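# Lower the oven door fully, keep oven upright

## Task

Swing the oven's glass door down until it is fully open. The oven must still be standing upright on its feet, and at the end neither arm may be in contact with the oven.

## Robot and tools

Robot: two arms, left_arm and right_arm, each with a parallel gripper. In the scene frame the origin sits at table-top height halfway between the two nominal bases, +z points up, +x points out over the table, and left_arm is on the +y side. These names do not tell you which side of an image an arm appears on. Calibrated bases: left_arm at (+0.016, +0.259, 0) m with quat_wxyz (+1.000, 0, 0, +0.016); right_arm at (+0.024, -0.322, 0) m with quat_wxyz (+1.000, 0, 0, -0.020). A two-camera stand is fixed behind the arms. The fingers of each gripper point along its own +z and close along its own y. end_effector_position is the point between the finger pads, just under 1 cm behind the tips.

Frames: hand positions, quaternions, velocities and targets are given in each arm's own base frame. Fixed cameras and the table use the scene frame. Motion offsets are expressed along the axes of that arm's current Hand target.

Command row: every moving argument is built from rows of 14 numbers, each in [-1, 1], and both arms are always included. The order is dx, dy, dz, rx, ry, rz, opening for left_arm, then the same seven for right_arm. The first six numbers of an arm are an offset, not a pose. They count from that arm's Hand target as it stood when the action or move began. A value of 1.0 means 0.6 m or 180 degrees, and rx, ry, rz together form a single rotation vector. Sending the same offset again moves the arm further. Six zeros ask the arm to return to its Hand target. Opening is absolute: +1 is fully open (about 87 mm between the pads), +0.5 about 69 mm, 0 about 43 mm, -0.5 about 18 mm and -1 closed. A 0 in the opening slot closes the gripper to 43 mm, so to leave a gripper unchanged, repeat its current command.

execute_actions(actions, cameras): actions is a list of actions. Each action is a list of up to 15 rows, one row per 1/30 s control step, and a shorter list keeps its last row until the 15 steps are done. Every row counts from the pose at the start of the action, not from the previous row. Each action lasts 0.5 s. An empty list returns images, the scene number and fields that are otherwise left out. cameras takes names, ["all"] or [].

move(target, speed, blend, opening_speed, blocking, cameras): target is either one 14-number row or a list of up to 15 rows. In a list, every row is an offset from the same starting Hand targets, not from the row before. The paths are straight lines and the arms finish together, taking 0.5 s at minimum and 10 s at most. The paths do not avoid obstacles or the other arm. speed is the top path speed in m/s, from 0.002 to 2.9 (default 0.25), with turning capped at twice that in rad/s. You can give one value or one per target. blend is a corner radius in metres for lists, and 0 stops at each target. opening_speed is the rate of opening change per second on the -1..+1 scale, 0.2 or higher. blocking=false returns after about 0.5 s while the motion carries on. The result ends with a "move:" line giving how it ended (done, off_target, moving, held, fault) and any limits that applied. limits=paced means the pose was clipped; limits=held means steps were withheld. done means the arm rests within 10 mm and 2 degrees of its target. It does not tell you whether the arm is touching anything.

wait(seconds): 0 to 10 s, holding the last commands. It returns early if a running move finishes. stop(): brakes a running move, and needs room to do so. zoom_image(camera, region): camera is cam_high, cam_low, cam_left_wrist or cam_right_wrist. region is [x0, y0, x1, y1] in pixels of that camera's newest image, at most 504 by 504. finished_scene(scene): the scene number, 1 to 3. It cannot be undone. Call it only when the door is fully down, the oven is upright and both grippers are clear. Make no further call in the reply that ends scene 1.

Cameras: cam_high and cam_low are 504x504. cam_left_wrist and cam_right_wrist are 672x504, and their view can lag while the arm moves.

Reading results: the Hand target is the last commanded pose after clipping. The gripper often settles short of it, and waiting does not close that gap. If it stays short, send the missing distance as an offset. The controller limits commanded orientation to within 40 degrees of the measured one. Weight and friction can leave the hand low, short or tilted, especially at long reach, so check position and tilt after each move. grip_measured is on the same scale as opening. In Joint positions, the gripper's last value runs from 0 (closed) to 1 (open). Joint torques include the arm's own weight and are positive toward larger joint angles; the first three wrap at ±28 N m. Joint velocities may show "within noise". A MOTOR HOT line appears at 75 °C. At 90 °C that arm folds and stays idle for the rest of the scene. Stretched poses, held loads and pushing against things all heat the motors. Joint ranges (rad): waist -2.618..3.054, shoulder 0..3.142, elbow 0..3.142 (straight at 2.901), wrist pitch and yaw -1.571..1.571, wrist roll -2.094..2.094.

Avoid: dragging the door down fast or letting it drop freely; striking or shoving the oven hard or tipping it over; knocking anything off the table; the two grippers or wrist cameras bumping or squeezing each other; wrist-camera cables touching things (this counts as contact); routing a path close to an arm's own base (go around it); and arm stops. A blocked arm keeps pressing until you command it back past its gripper. Keep moves slow near contact, because faster moves and targets set deeper past the contact press harder. Finish with both grippers pulled away from the oven.

Each tool is called after ">>>" as name(argument=value, ...), one argument or row to a line, values as JSON.

## Session

>>> execute_actions(
  actions=[],
)

Scene clock: 0.00 s.
left_arm: end_effector_position=(+0.1828, -0.0887, +0.3245) grip_measured=+1.000 end_effector_quat_wxyz=(+0.497, +0.014, +0.866, -0.049) | right_arm: end_effector_position=(+0.1789, +0.1623, +0.2663) grip_measured=+0.996 end_effector_quat_wxyz=(+0.494, +0.072, +0.804, +0.323)
Joint positions: left_arm=[-0.926 0.885 1.429 -1.243 -0.679 -0.568 1] | right_arm=[0.898 0.547 0.822 -0.609 0.388 0.798 0.998]
Joint velocities: within noise
Joint torques (N m): no reading
Heat: left arm: 27 °C; right arm: 26 °C.
Hand target: left_arm +0.1831, -0.0889, +0.3275; +0.500, +0.012, +0.864, -0.052 | right_arm +0.1799, +0.1633, +0.2746; +0.500, +0.074, +0.797, +0.330
Tool commands: left_gripper/opening=+1.0 right_gripper/opening=+1.0
camera_calibration:
cam_left_wrist: T_world_to_cam=[[-0.0849002, -0.994837, 0.055602, -0.0909706], [-0.984438, 0.0751337, -0.158864, 0.257364], [0.153866, -0.0682242, -0.985734, 0.434369], [0, 0, 0, 1]] pos_world=[0.178801, -0.0802032, 0.474116]
cam_right_wrist: T_world_to_cam=[[0.215999, -0.788247, -0.576204, 0.240745], [-0.962618, -0.0731362, -0.260803, 0.27635], [0.163436, 0.610998, -0.774578, 0.221379], [0, 0, 0, 1]] pos_world=[0.177838, 0.0747159, 0.382266]

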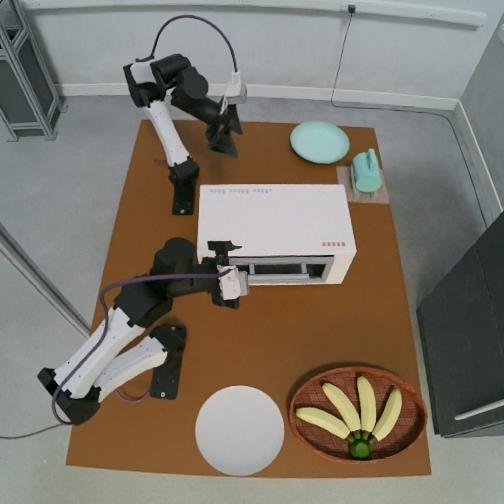

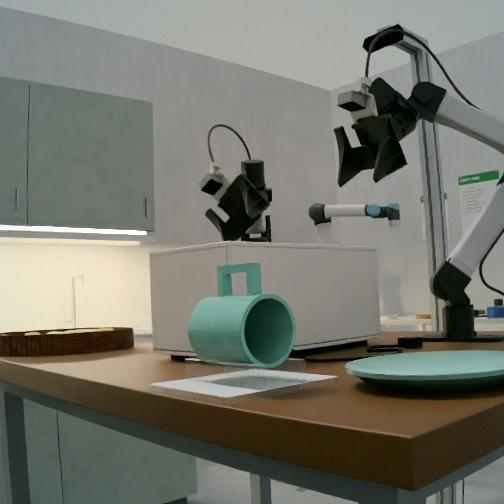

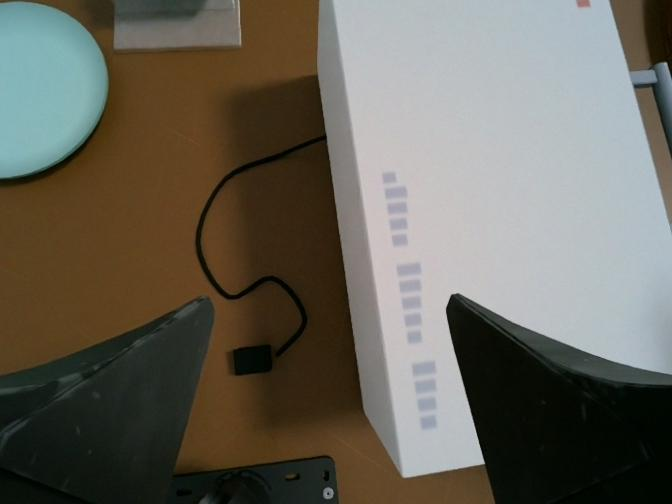

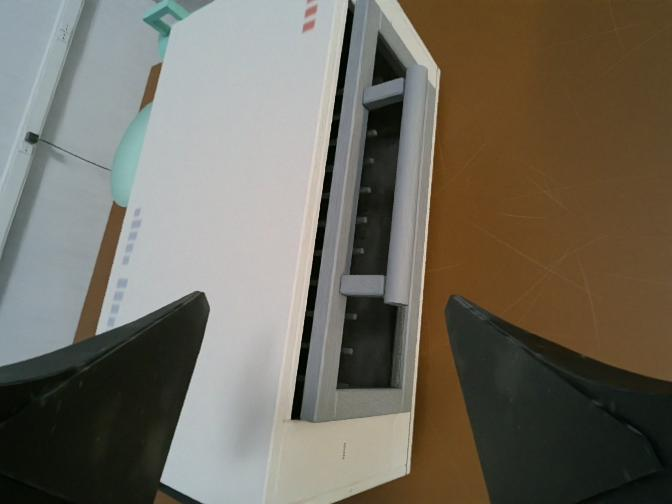

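>>> zoom_image(
  camera="cam_right_wrist",
  region=[270, 0, 490, 504],
)

>>> zoom_image(
  camera="cam_high",
  region=[180, 170, 380, 310],
)

Scaled by 1.000.

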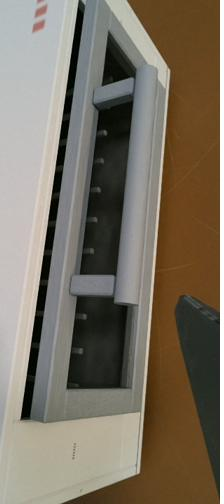

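Scaled by 2.520 from the camera's 504x504 image, which has a finer 720x720 frame.

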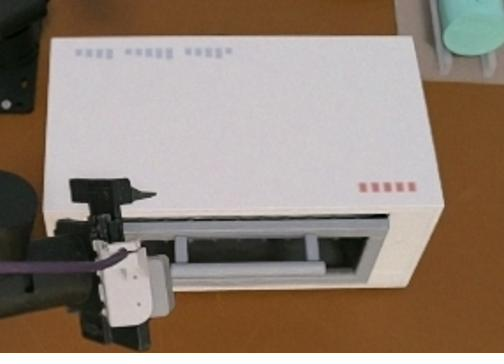

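>>> move(
  target=[0,0,0,0,0,0,1,-0.0523,0.004,0.1748,0.1784,0.2213,-0.1193,0],
  speed=0.4,
  cameras=["cam_right_wrist","cam_high"],
)

Scene clock: 33.03 s.
left_arm: end_effector_position=(+0.1828, -0.0887, +0.3245) grip_measured=+1.000 end_effector_quat_wxyz=(+0.497, +0.014, +0.866, -0.049) | right_arm: end_effector_position=(+0.2783, +0.2000, +0.2663) grip_measured=+0.000 end_effector_quat_wxyz=(+0.207, -0.053, +0.977, +0.015)
Joint positions: left_arm=[-0.926 0.885 1.429 -1.243 -0.679 -0.568 1] | right_arm=[0.671 1.795 2.152 -1.564 0.211 0.523 0.5]
Joint torques (N m): left_arm=[-0.16 0.28 5.12 1.6 -0.17 0.02] | right_arm=[-0.4 -6.61 7.54 0.94 0.29 -0.23]
Heat: left arm: 29 °C; right arm: 28 °C.
Hand target: left_arm +0.1831, -0.0889, +0.3275; +0.500, +0.012, +0.864, -0.052 | right_arm +0.2835, +0.1986, +0.2699; +0.215, -0.054, +0.975, +0.012
Off the commanded pose: left_arm 0.003 m, 1 deg | right_arm 0.006 m, 1 deg.
move: done
camera_calibration:
cam_right_wrist: T_world_to_cam=[[0.129158, -0.99162, -0.00297882, 0.161229], [-0.892985, -0.117616, 0.434447, 0.179092], [-0.431157, -0.0534523, -0.900692, 0.514052], [0, 0, 0, 1]] pos_world=[0.360739, 0.208419, 0.385677]
Images, in order (width x height): cam_high 504x504, cam_right_wrist 672x504.

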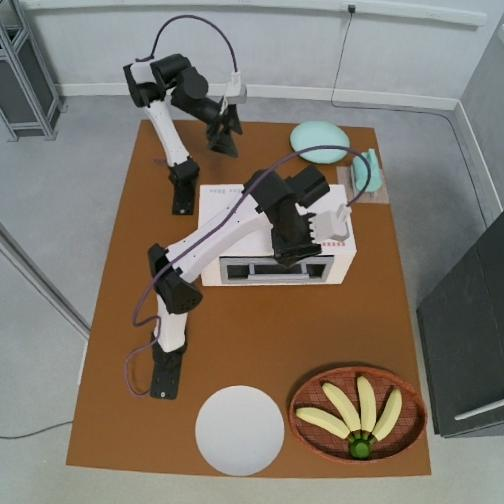

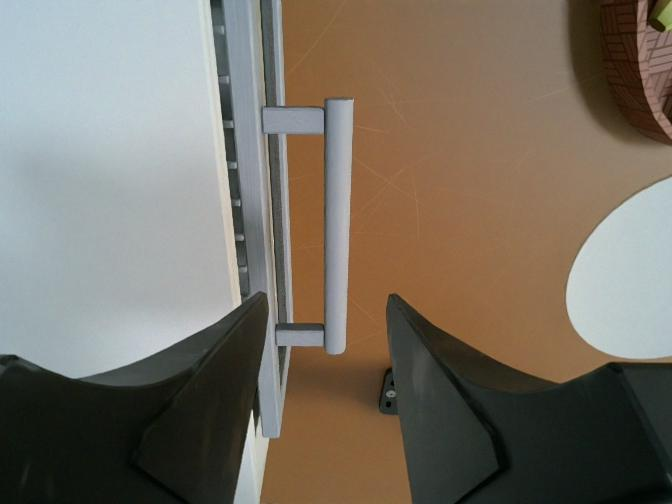

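>>> move(
  target=[0,0,0,0,0,0,1,0.0432,-0.0105,0.0993,0,0,0,-0.3],
  speed=0.2,
  cameras=["cam_right_wrist"],
)

Scene clock: 43.93 s.
left_arm: end_effector_position=(+0.1828, -0.0887, +0.3245) grip_measured=+1.000 end_effector_quat_wxyz=(+0.497, +0.014, +0.866, -0.049) | right_arm: end_effector_position=(+0.2829, +0.1943, +0.1927) grip_measured=-0.300 end_effector_quat_wxyz=(+0.192, -0.055, +0.980, +0.001)
Joint positions: left_arm=[-0.926 0.885 1.429 -1.243 -0.679 -0.568 1] | right_arm=[0.652 1.699 1.722 -1.268 0.212 0.505 0.35]
Joint torques (N m): left_arm=[-0.24 0.38 5.22 1.61 -0.15 0.02] | right_arm=[-0.4 -11.15 5.78 1.1 0.22 -0.23]
Heat: left arm: 30 °C; right arm: 28 °C.
Hand target: left_arm +0.1831, -0.0889, +0.3275; +0.500, +0.012, +0.864, -0.052 | right_arm +0.2858, +0.1925, +0.2049; +0.215, -0.054, +0.975, +0.012
Off the commanded pose: left_arm 0.003 m, 1 deg | right_arm 0.013 m, 3 deg.
move: off_target (right_arm)
camera_calibration:
cam_right_wrist: T_world_to_cam=[[0.127316, -0.991574, 0.0239189, 0.150065], [-0.880498, -0.101887, 0.462971, 0.202507], [-0.456633, -0.0800043, -0.88605, 0.458969], [0, 0, 0, 1]] pos_world=[0.368782, 0.206153, 0.309325]
Images, in order (width x height): cam_right_wrist 672x504.

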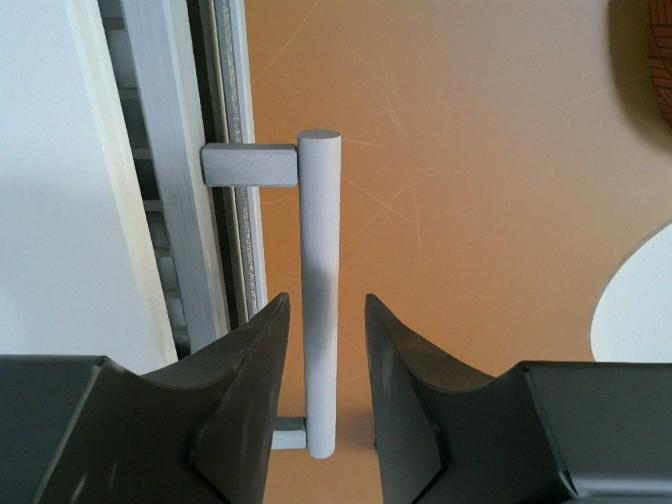

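>>> move(
  target=[
    [0,0,0,0,0,0,1,0.0245,0,0.0529,0,0,0,-0.3],
    [0,0,0,0,0,0,1,0.039,-0.0772,0.0837,-0.0806,0,0.0373,-0.3],
    [0,0,0,0,0,0,1,0.0632,-0.1375,0.1358,-0.1713,0,0.0793,-0.3],
  ],
  speed=0.1,
  blend=[0,0.01,0],
  cameras=["cam_right_wrist","cam_high"],
)

Scene clock: 57.93 s.
left_arm: end_effector_position=(+0.1828, -0.0887, +0.3245) grip_measured=+1.000 end_effector_quat_wxyz=(+0.497, +0.014, +0.866, -0.049) | right_arm: end_effector_position=(+0.2905, +0.1100, +0.1109) grip_measured=-0.300 end_effector_quat_wxyz=(+0.175, +0.021, +0.940, +0.290)
Joint positions: left_arm=[-0.926 0.885 1.429 -1.243 -0.679 -0.568 1] | right_arm=[0.035 1.461 1.023 -0.695 -0.555 0.206 0.35]
Joint torques (N m): left_arm=[-0.09 0.32 5.16 1.6 -0.14 0.03] | right_arm=[-0.34 -6.5 6.08 1.28 -0.37 -0.33]
Heat: left arm: 31 °C; right arm: 29 °C.
Hand target: left_arm +0.1831, -0.0889, +0.3275; +0.500, +0.012, +0.864, -0.052 | right_arm +0.2948, +0.1104, +0.1150; +0.190, +0.011, +0.936, +0.296
Off the commanded pose: left_arm 0.003 m, 1 deg | right_arm 0.006 m, 2 deg.
move: done
camera_calibration:
cam_right_wrist: T_world_to_cam=[[0.0820228, -0.831267, -0.549788, 0.126596], [-0.865927, -0.332543, 0.373611, 0.269469], [-0.493399, 0.445432, -0.747093, 0.320661], [0, 0, 0, 1]] pos_world=[0.38117, 0.0520125, 0.208488]
Images, in order (width x height): cam_high 504x504, cam_right_wrist 672x504.

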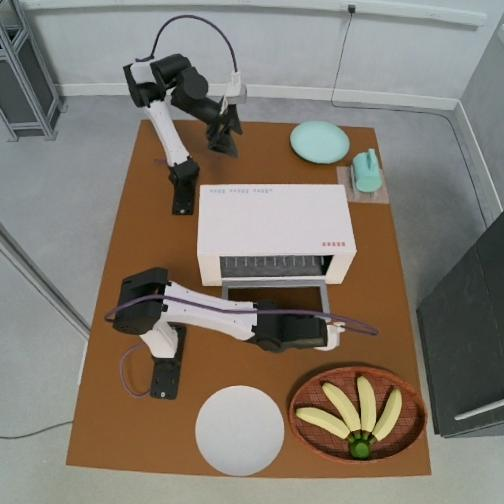

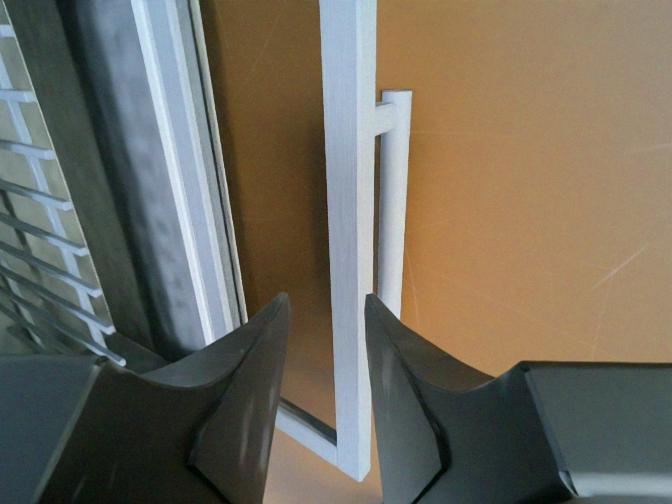

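>>> move(
  target=[
    [0,0,0,0,0,0,1,0,0,-0.1,0,0,0,-0.3],
    [0,0,0,0,0,0,1,-0.0193,0.1048,-0.046,0,0,0,-1],
    [0,0,0,0,0,0,1,0.0033,0.056,0,0,0,0,-1],
    [0,0,0,0,0,0,1,0.0227,-0.037,0.0348,0,0,0,-1],
    [0,0,0,0,0,0,1,0.0392,-0.0807,0.0658,0,0,0,-1],
  ],
  speed=[0.2,0.25,0.15,0.1,0.1],
  blend=[0.02,0,0.01,0.01,0],
  cameras=["cam_right_wrist","cam_high"],
)

Scene clock: 82.37 s.
left_arm: end_effector_position=(+0.1828, -0.0887, +0.3245) grip_measured=+1.000 end_effector_quat_wxyz=(+0.497, +0.014, +0.866, -0.049) | right_arm: end_effector_position=(+0.2871, +0.0956, +0.0499) grip_measured=-1.000 end_effector_quat_wxyz=(+0.181, +0.018, +0.939, +0.291)
Joint positions: left_arm=[-0.926 0.885 1.429 -1.243 -0.679 -0.568 1] | right_arm=[-0.02 1.527 0.827 -0.453 -0.579 0.146 0]
Joint torques (N m): left_arm=[-0.18 0.34 5.09 1.6 -0.14 0.03] | right_arm=[-0.46 -5.05 5.75 1.28 -0.35 -0.31]
Heat: left arm: 31 °C; right arm: 29 °C.
Hand target: left_arm +0.1831, -0.0889, +0.3275; +0.500, +0.012, +0.864, -0.052 | right_arm +0.2918, +0.0955, +0.0501; +0.190, +0.011, +0.936, +0.296
Off the commanded pose: left_arm 0.003 m, 1 deg | right_arm 0.005 m, 2 deg.
move: done; target 2's new opening was sent with right_arm's hand 0.012 m and 2 deg from that target
camera_calibration:
cam_right_wrist: T_world_to_cam=[[0.0899021, -0.830226, -0.550129, 0.0789717], [-0.870014, -0.334321, 0.362362, 0.286449], [-0.484762, 0.446043, -0.752364, 0.277587], [0, 0, 0, 1]] pos_world=[0.376678, 0.0375142, 0.148493]
Images, in order (width x height): cam_high 504x504, cam_right_wrist 672x504.

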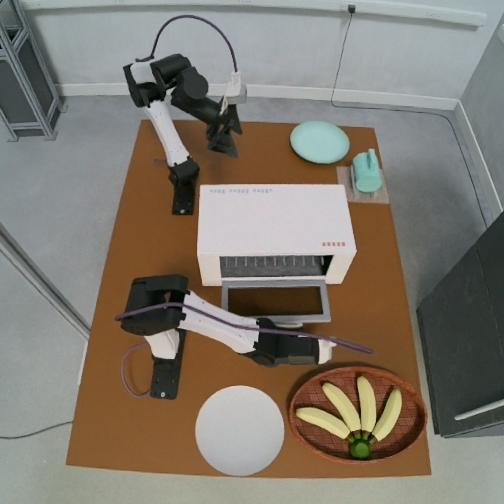

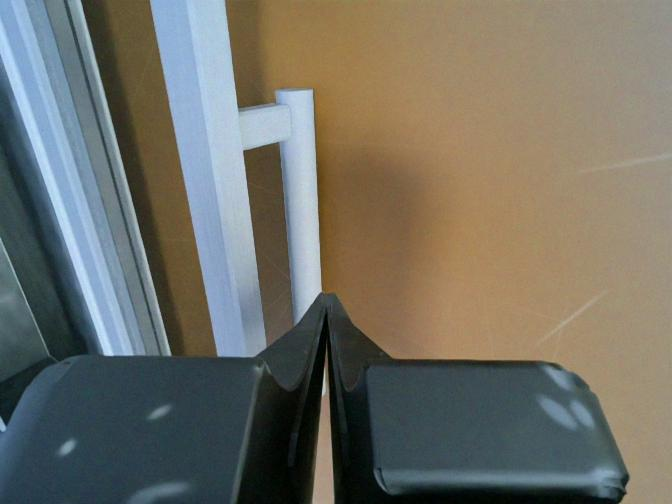

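>>> move(
  target=[
    [0,0,0,0,0,0,1,0,0,-0.14,0,0,0,-1],
    [0,0,0,0,0,0,1,-0.0415,0.1088,-0.088,0,0,0,-1],
    [0,0,0,0,0,0,1,-0.0255,0.0853,-0.0532,0,0,0,-1],
    [0,0,0,0,0,0,1,-0.0103,0.0435,-0.0248,0,0,0,-1],
    [0,0,0,0,0,0,1,0.0057,0.0162,0.0093,0,0,0,-1],
  ],
  speed=[0.2,0.25,0.15,0.08,0.08],
  blend=[0.01,0.01,0.005,0.01,0],
  cameras=["cam_right_wrist","cam_high"],
)

Scene clock: 99.57 s.
left_arm: end_effector_position=(+0.1828, -0.0887, +0.3245) grip_measured=+1.000 end_effector_quat_wxyz=(+0.497, +0.014, +0.866, -0.049) | right_arm: end_effector_position=(+0.2846, +0.1088, +0.0514) grip_measured=-1.000 end_effector_quat_wxyz=(+0.181, +0.016, +0.937, +0.297)
Joint positions: left_arm=[-0.926 0.885 1.429 -1.243 -0.679 -0.568 1] | right_arm=[0.024 1.513 0.812 -0.425 -0.574 0.192 0]
Joint torques (N m): left_arm=[-0.2 0.36 5.18 1.59 -0.13 0.02] | right_arm=[-0.39 -4.97 5.83 1.32 -0.24 -0.33]
Heat: left arm: 32 °C; right arm: 29 °C.
Hand target: left_arm +0.1831, -0.0889, +0.3275; +0.500, +0.012, +0.864, -0.052 | right_arm +0.2898, +0.1069, +0.0502; +0.190, +0.011, +0.936, +0.296
Off the commanded pose: left_arm 0.003 m, 1 deg | right_arm 0.006 m, 1 deg.
move: done
camera_calibration:
cam_right_wrist: T_world_to_cam=[[0.0955923, -0.823207, -0.559636, 0.0890993], [-0.868553, -0.343634, 0.357116, 0.289019], [-0.48629, 0.451936, -0.747848, 0.271142], [0, 0, 0, 1]] pos_world=[0.374365, 0.050125, 0.149423]
Images, in order (width x height): cam_high 504x504, cam_right_wrist 672x504.

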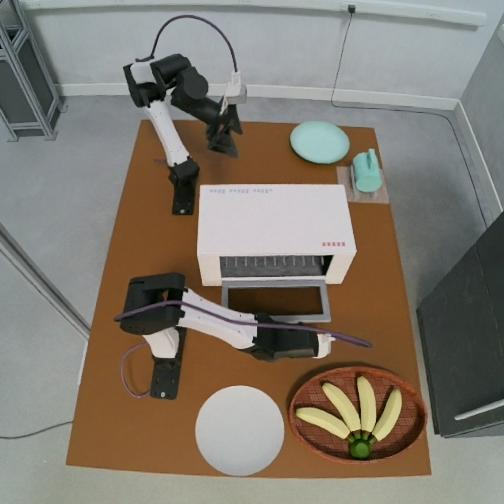

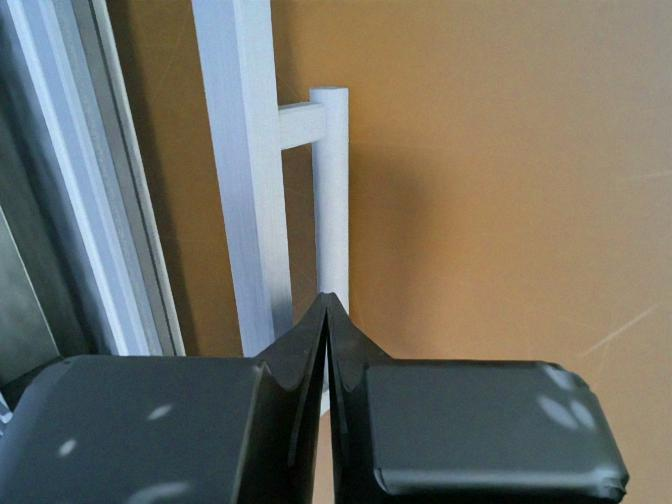

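>>> move(
  target=[
    [0,0,0,0,0,0,1,0,0,-0.14,0,0,0,-1],
    [0,0,0,0,0,0,1,-0.052,0.109,-0.105,0,0,0,-1],
    [0,0,0,0,0,0,1,-0.0232,0.0603,-0.044,0,0,0,-1],
  ],
  speed=[0.2,0.25,0.12],
  blend=[0.01,0.01,0],
  cameras=["cam_right_wrist","cam_high"],
)

Scene clock: 113.80 s.
left_arm: end_effector_position=(+0.1828, -0.0887, +0.3245) grip_measured=+1.000 end_effector_quat_wxyz=(+0.497, +0.014, +0.866, -0.049) | right_arm: end_effector_position=(+0.2839, +0.1214, +0.0957) grip_measured=-1.000 end_effector_quat_wxyz=(+0.182, +0.007, +0.937, +0.299)
Joint positions: left_arm=[-0.926 0.885 1.429 -1.243 -0.679 -0.568 1] | right_arm=[0.07 1.442 0.932 -0.59 -0.561 0.223 0]
Joint torques (N m): left_arm=[-0.1 0.31 5.18 1.6 -0.14 0.03] | right_arm=[-0.08 -4.83 6.3 1.34 -0.13 -0.09]
Heat: left arm: 32 °C; right arm: 29 °C.
Hand target: left_arm +0.1831, -0.0889, +0.3275; +0.500, +0.012, +0.864, -0.052 | right_arm +0.2897, +0.1204, +0.0951; +0.190, +0.011, +0.936, +0.296
Off the commanded pose: left_arm 0.003 m, 1 deg | right_arm 0.006 m, 1 deg.
move: done
camera_calibration:
cam_right_wrist: T_world_to_cam=[[0.115006, -0.821425, -0.5586, 0.118436], [-0.865781, -0.358586, 0.349054, 0.278699], [-0.487028, 0.443482, -0.752414, 0.299896], [0, 0, 0, 1]] pos_world=[0.373729, 0.0642257, 0.194523]
Images, in order (width x height): cam_high 504x504, cam_right_wrist 672x504.

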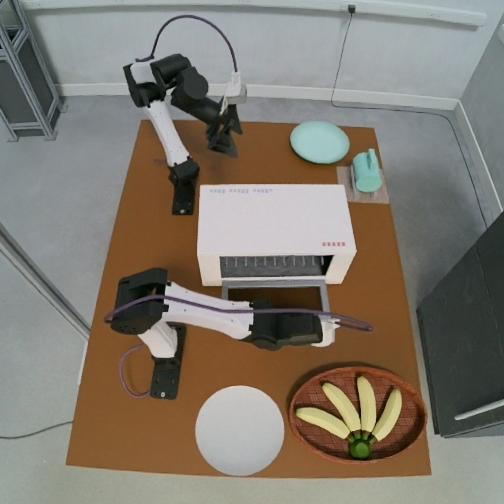

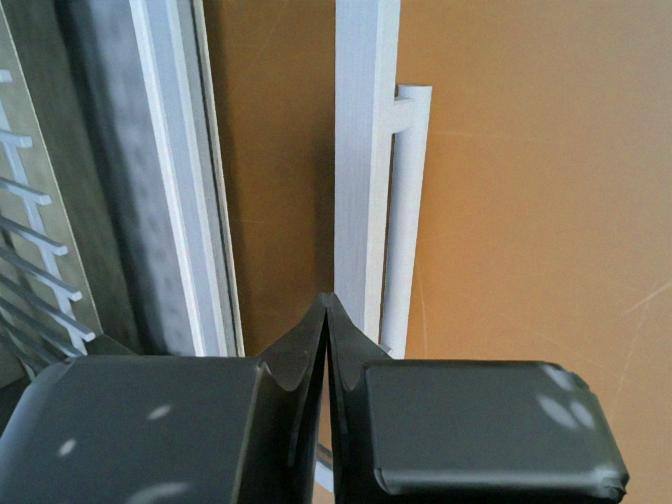

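>>> move(
  target=[
    [0,0,0,0,0,0,1,0.016,-0.0308,0.0332,0,0,0,-1],
    [0,0,0,0,0,0,1,0.0323,-0.0623,0.0672,0,0,0,-1],
    [0,0,0,0,0,0,1,0.0365,-0.0688,0.076,0,0,0,-1],
  ],
  speed=0.08,
  blend=[0.01,0.005,0],
  cameras=["cam_right_wrist","cam_high","cam_left_wrist"],
)

Scene clock: 120.70 s.
left_arm: end_effector_position=(+0.1828, -0.0887, +0.3245) grip_measured=+1.000 end_effector_quat_wxyz=(+0.497, +0.014, +0.866, -0.049) | right_arm: end_effector_position=(+0.2915, +0.1370, +0.0686) grip_measured=-1.000 end_effector_quat_wxyz=(+0.204, -0.008, +0.906, +0.370)
Joint positions: left_arm=[-0.926 0.885 1.429 -1.243 -0.679 -0.568 1] | right_arm=[0.049 1.509 0.787 -0.296 -0.714 0.242 0]
Joint torques (N m): left_arm=[-0.14 0.42 5.18 1.59 -0.14 0.04] | right_arm=[-0.7 -2.11 3.04 0.98 1.26 -0.65]
Heat: left arm: 33 °C; right arm: 30 °C.
Hand target: left_arm +0.1831, -0.0889, +0.3275; +0.500, +0.012, +0.864, -0.052 | right_arm +0.2898, +0.1143, +0.0300; +0.190, +0.011, +0.936, +0.296
Off the commanded pose: left_arm 0.003 m, 1 deg | right_arm 0.045 m, 9 deg.
move: off_target (right_arm); blend cut to 0.0035 m at target 2
camera_calibration:
cam_left_wrist: T_world_to_cam=[[-0.0849002, -0.994837, 0.055602, -0.0909706], [-0.984438, 0.0751337, -0.158864, 0.257364], [0.153866, -0.0682242, -0.985734, 0.434369], [0, 0, 0, 1]] pos_world=[0.178801, -0.0802032, 0.474116]
cam_right_wrist: T_world_to_cam=[[0.184665, -0.726538, -0.661847, 0.0891369], [-0.867567, -0.436915, 0.237555, 0.319223], [-0.461764, 0.530329, -0.711003, 0.254198], [0, 0, 0, 1]] pos_world=[0.377866, 0.0694259, 0.163898]
Images, in order (width x height): cam_high 504x504, cam_left_wrist 672x504, cam_right_wrist 672x504.

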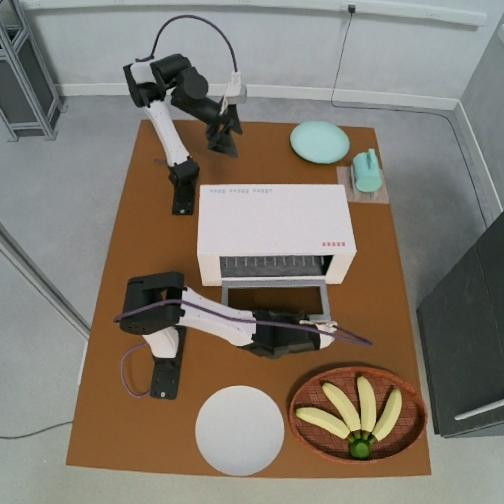

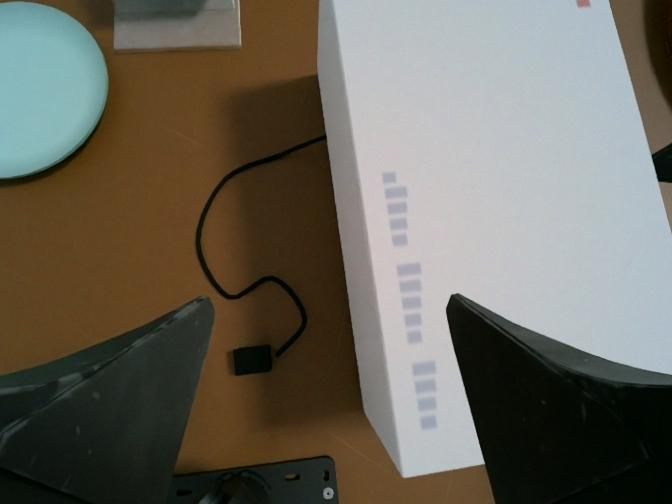

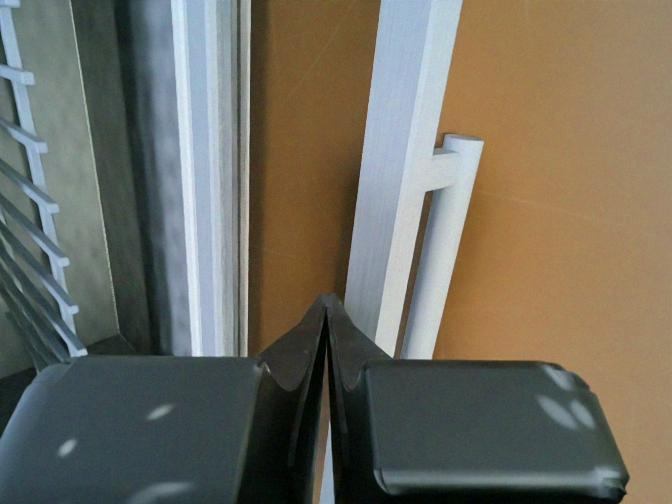

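>>> move(
  target=[0,0,0,0,0,0,1,-0.0107,-0.021,-0.0327,0,0,0,-1],
  speed=0.06,
  cameras=["cam_right_wrist"],
)

Scene clock: 132.20 s.
left_arm: end_effector_position=(+0.1828, -0.0887, +0.3245) grip_measured=+1.000 end_effector_quat_wxyz=(+0.497, +0.014, +0.866, -0.049) | right_arm: end_effector_position=(+0.2887, +0.1210, +0.0732) grip_measured=-1.000 end_effector_quat_wxyz=(+0.198, -0.002, +0.903, +0.380)
Joint positions: left_arm=[-0.926 0.885 1.429 -1.243 -0.679 -0.568 1] | right_arm=[-0.022 1.509 0.806 -0.372 -0.77 0.177 0]
Joint torques (N m): left_arm=[-0.09 0.36 5.24 1.61 -0.15 0.04] | right_arm=[-1.76 -3.28 4.89 0.68 1.39 -0.89]
Heat: left arm: 33 °C; right arm: 29 °C.
Hand target: left_arm +0.1831, -0.0889, +0.3275; +0.500, +0.012, +0.864, -0.052 | right_arm +0.2898, +0.0924, +0.0400; +0.190, +0.011, +0.936, +0.296
Off the commanded pose: left_arm 0.003 m, 1 deg | right_arm 0.044 m, 10 deg.
move: off_target (right_arm)
camera_calibration:
cam_right_wrist: T_world_to_cam=[[0.173614, -0.710968, -0.681456, 0.0837975], [-0.865215, -0.440624, 0.239276, 0.308269], [-0.470384, 0.548064, -0.691639, 0.263603], [0, 0, 0, 1]] pos_world=[0.376165, 0.0509372, 0.165661]
Images, in order (width x height): cam_right_wrist 672x504.

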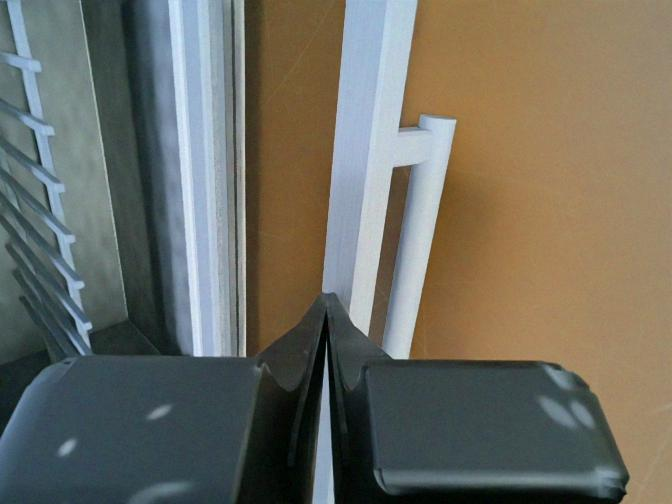

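>>> move(
  target=[0,0,0,0,0,0,1,0.0207,-0.0537,0.0392,0,0,0,-1],
  speed=0.05,
  cameras=["cam_right_wrist","cam_high"],
)

Scene clock: 136.83 s.
left_arm: end_effector_position=(+0.1828, -0.0887, +0.3245) grip_measured=+1.000 end_effector_quat_wxyz=(+0.497, +0.014, +0.866, -0.049) | right_arm: end_effector_position=(+0.2883, +0.1168, +0.0705) grip_measured=-1.000 end_effector_quat_wxyz=(+0.207, -0.010, +0.878, +0.430)
Joint positions: left_arm=[-0.926 0.885 1.429 -1.243 -0.679 -0.568 1] | right_arm=[-0.088 1.55 0.766 -0.301 -0.909 0.13 0]
Joint torques (N m): left_arm=[-0.23 0.35 5.24 1.61 -0.15 0.06] | right_arm=[-1.5 -0.62 1.26 0.81 2.38 -1.25]
Heat: left arm: 33 °C; right arm: 29 °C.
Hand target: left_arm +0.1831, -0.0889, +0.3275; +0.500, +0.012, +0.864, -0.052 | right_arm +0.2897, +0.0804, -0.0001; +0.190, +0.011, +0.936, +0.296
Off the commanded pose: left_arm 0.003 m, 1 deg | right_arm 0.079 m, 17 deg.
move: off_target (right_arm)
camera_calibration:
cam_right_wrist: T_world_to_cam=[[0.21416, -0.629823, -0.746631, 0.0624582], [-0.859072, -0.485237, 0.162911, 0.31564], [-0.464898, 0.606521, -0.644982, 0.252144], [0, 0, 0, 1]] pos_world=[0.375003, 0.0395672, 0.157841]
Images, in order (width x height): cam_high 504x504, cam_right_wrist 672x504.

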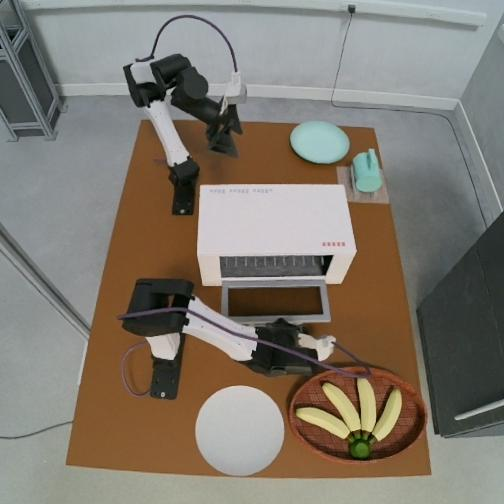

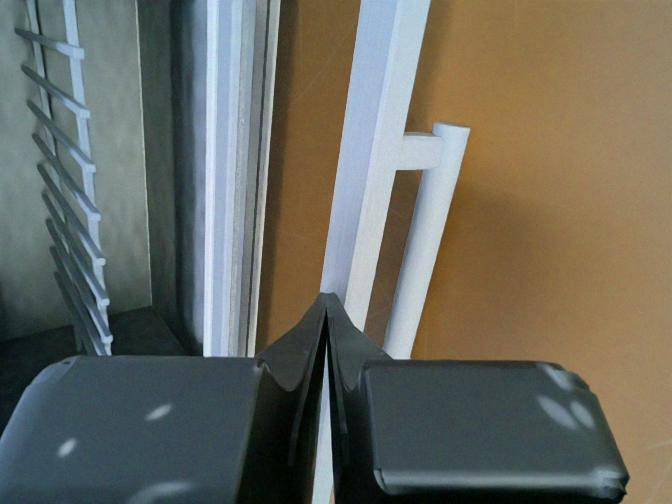

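>>> move(
  target=[
    [0,0,0,0,0,0,1,-0.0605,0.192,-0.1062,0,0,0,-1],
    [0,0,0,0,0,0,1,-0.0555,0.1553,-0.1025,0.1713,0,-0.0793,-1],
  ],
  speed=0.2,
  blend=[0.01,0],
  cameras=["cam_right_wrist","cam_high"],
)

Scene clock: 148.83 s.
left_arm: end_effector_position=(+0.1828, -0.0887, +0.3245) grip_measured=+1.000 end_effector_quat_wxyz=(+0.497, +0.014, +0.866, -0.049) | right_arm: end_effector_position=(+0.2822, +0.1157, +0.1036) grip_measured=-1.000 end_effector_quat_wxyz=(+0.205, -0.060, +0.977, +0.013)
Joint positions: left_arm=[-0.926 0.885 1.429 -1.243 -0.679 -0.568 1] | right_arm=[0.42 1.475 1.127 -0.827 0.118 0.274 0]
Joint torques (N m): left_arm=[-0.13 0.35 5.19 1.6 -0.16 0.03] | right_arm=[0.44 -4.79 8.9 1.03 0.22 -0.01]
Heat: left arm: 33 °C; right arm: 29 °C.
Hand target: left_arm +0.1831, -0.0889, +0.3275; +0.500, +0.012, +0.864, -0.052 | right_arm +0.2898, +0.1188, +0.1098; +0.215, -0.054, +0.975, +0.012
Off the commanded pose: left_arm 0.003 m, 1 deg | right_arm 0.010 m, 1 deg.
move: done
camera_calibration:
cam_right_wrist: T_world_to_cam=[[0.140811, -0.990025, 0.00467035, 0.0724087], [-0.889613, -0.124457, 0.439431, 0.242655], [-0.434467, -0.0660317, -0.898264, 0.366743], [0, 0, 0, 1]] pos_world=[0.365011, 0.126103, 0.222463]
Images, in order (width x height): cam_high 504x504, cam_right_wrist 672x504.

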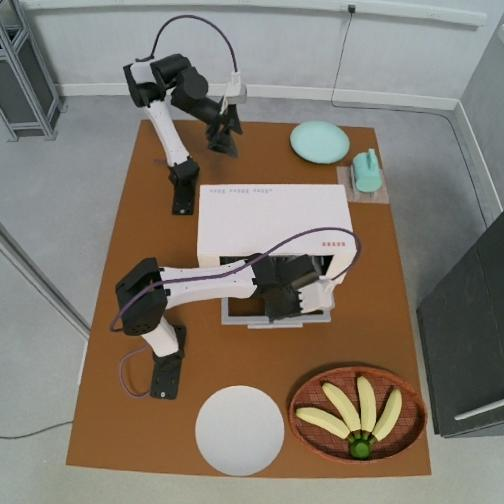

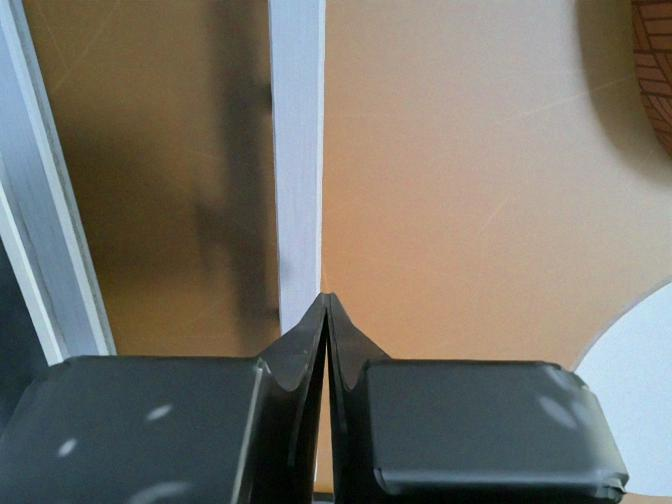

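>>> move(
  target=[
    [0,0,0,0,0,0,1,-0.002,0.019,0.001,0,0,0,-1],
    [0,0,0,0,0,0,1,0.0507,0.0182,0.1142,0,0,0,-1],
  ],
  speed=0.07,
  blend=[0.005,0],
  cameras=["cam_right_wrist","cam_high"],
)

Scene clock: 156.53 s.
left_arm: end_effector_position=(+0.1828, -0.0887, +0.3245) grip_measured=+1.000 end_effector_quat_wxyz=(+0.497, +0.014, +0.866, -0.049) | right_arm: end_effector_position=(+0.3047, +0.1381, +0.0725) grip_measured=-1.000 end_effector_quat_wxyz=(+0.266, -0.056, +0.962, +0.036)
Joint positions: left_arm=[-0.926 0.885 1.429 -1.243 -0.679 -0.568 1] | right_arm=[0.46 1.497 0.981 -0.529 0.137 0.307 0]
Joint torques (N m): left_arm=[-0.25 0.36 5.19 1.59 -0.12 0.04] | right_arm=[0.21 0.4 1.95 1.21 0.19 0]
Heat: left arm: 34 °C; right arm: 30 °C.
Hand target: left_arm +0.1831, -0.0889, +0.3275; +0.500, +0.012, +0.864, -0.052 | right_arm +0.2898, +0.1299, +0.0350; +0.215, -0.054, +0.975, +0.012
Off the commanded pose: left_arm 0.003 m, 1 deg | right_arm 0.041 m, 7 deg.
move: off_target (right_arm)
camera_calibration:
cam_right_wrist: T_world_to_cam=[[0.14407, -0.98904, -0.0323067, 0.0930146], [-0.935992, -0.146794, 0.319955, 0.304994], [-0.321191, -0.0158571, -0.946882, 0.312249], [0, 0, 0, 1]] pos_world=[0.372363, 0.141718, 0.201084]
Images, in order (width x height): cam_high 504x504, cam_right_wrist 672x504.

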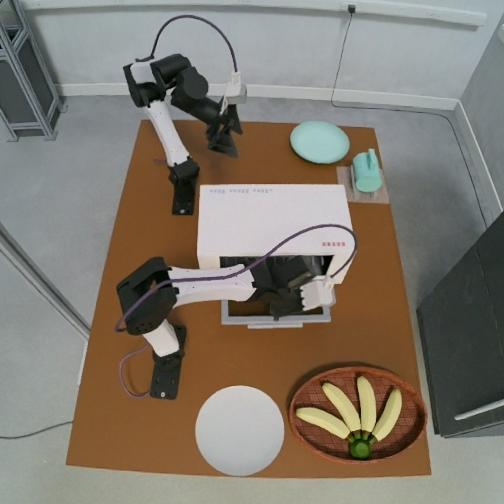

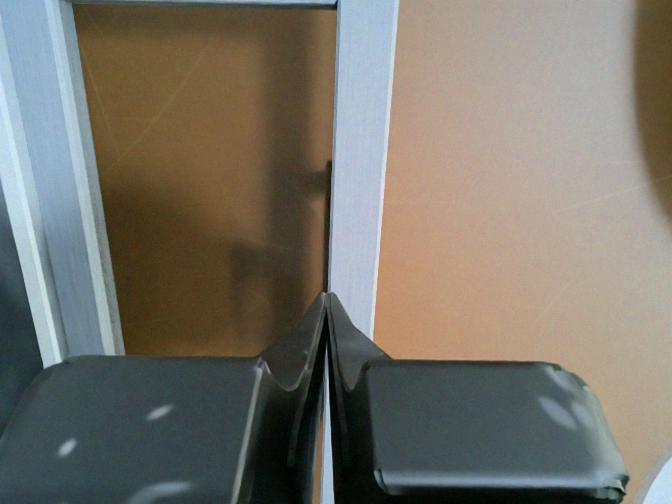

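>>> move(
  target=[0,0,0,0,0,0,1,-0.105,0,-0.227,0,0,0,-1],
  speed=0.25,
  cameras=["cam_right_wrist","cam_high"],
)

>>> zoom_image(
  camera="cam_high",
  region=[180, 230, 380, 350],
)

Scene clock: 161.83 s.
left_arm: end_effector_position=(+0.1828, -0.0887, +0.3245) grip_measured=+1.000 end_effector_quat_wxyz=(+0.497, +0.014, +0.866, -0.049) | right_arm: end_effector_position=(+0.2849, +0.1284, +0.1806) grip_measured=-1.000 end_effector_quat_wxyz=(+0.208, -0.060, +0.976, +0.012)
Joint positions: left_arm=[-0.926 0.885 1.429 -1.243 -0.679 -0.568 1] | right_arm=[0.46 1.512 1.467 -1.128 0.137 0.31 0]
Joint torques (N m): left_arm=[-0.23 0.36 5.26 1.62 -0.14 0.04] | right_arm=[0.13 -5.27 8.2 1.03 0.18 -0.03]
Heat: left arm: 34 °C; right arm: 30 °C.
Hand target: left_arm +0.1831, -0.0889, +0.3275; +0.500, +0.012, +0.864, -0.052 | right_arm +0.2895, +0.1299, +0.1850; +0.215, -0.054, +0.975, +0.012
Off the commanded pose: left_arm 0.003 m, 1 deg | right_arm 0.007 m, 1 deg.
move: done
camera_calibration:
cam_right_wrist: T_world_to_cam=[[0.140627, -0.990041, 0.00656139, 0.0838505], [-0.892889, -0.123958, 0.432877, 0.21494], [-0.427753, -0.0667326, -0.901429, 0.436702], [0, 0, 0, 1]] pos_world=[0.366927, 0.138801, 0.300063]
Images, in order (width x height): cam_high 504x504, cam_right_wrist 672x504.

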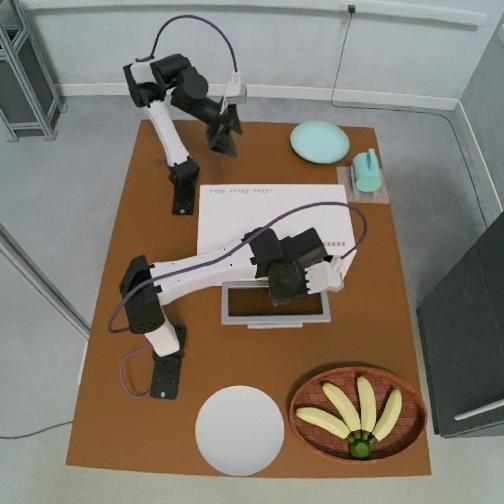

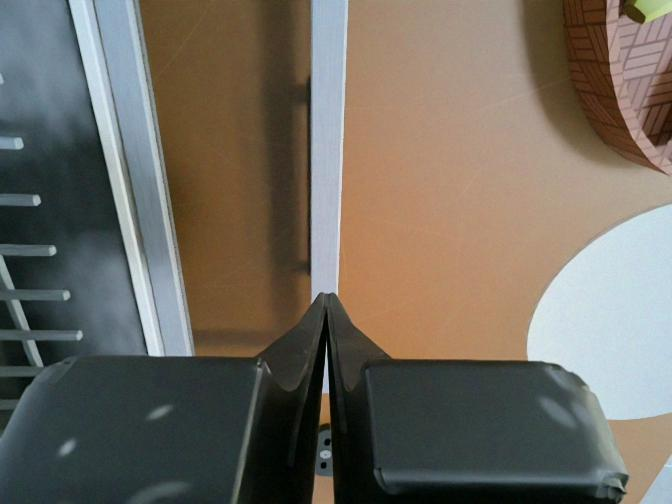

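Scaled by 2.520 from the camera's 504x504 image, which has a finer 720x720 frame.

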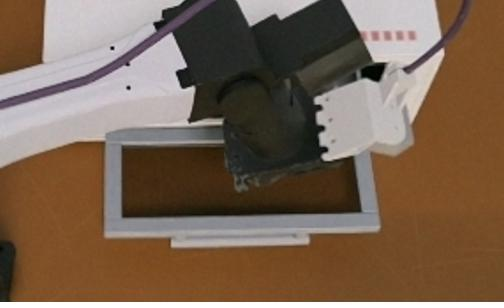

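>>> finished_scene(
  scene=2,
)

The scene is finished: the task was done.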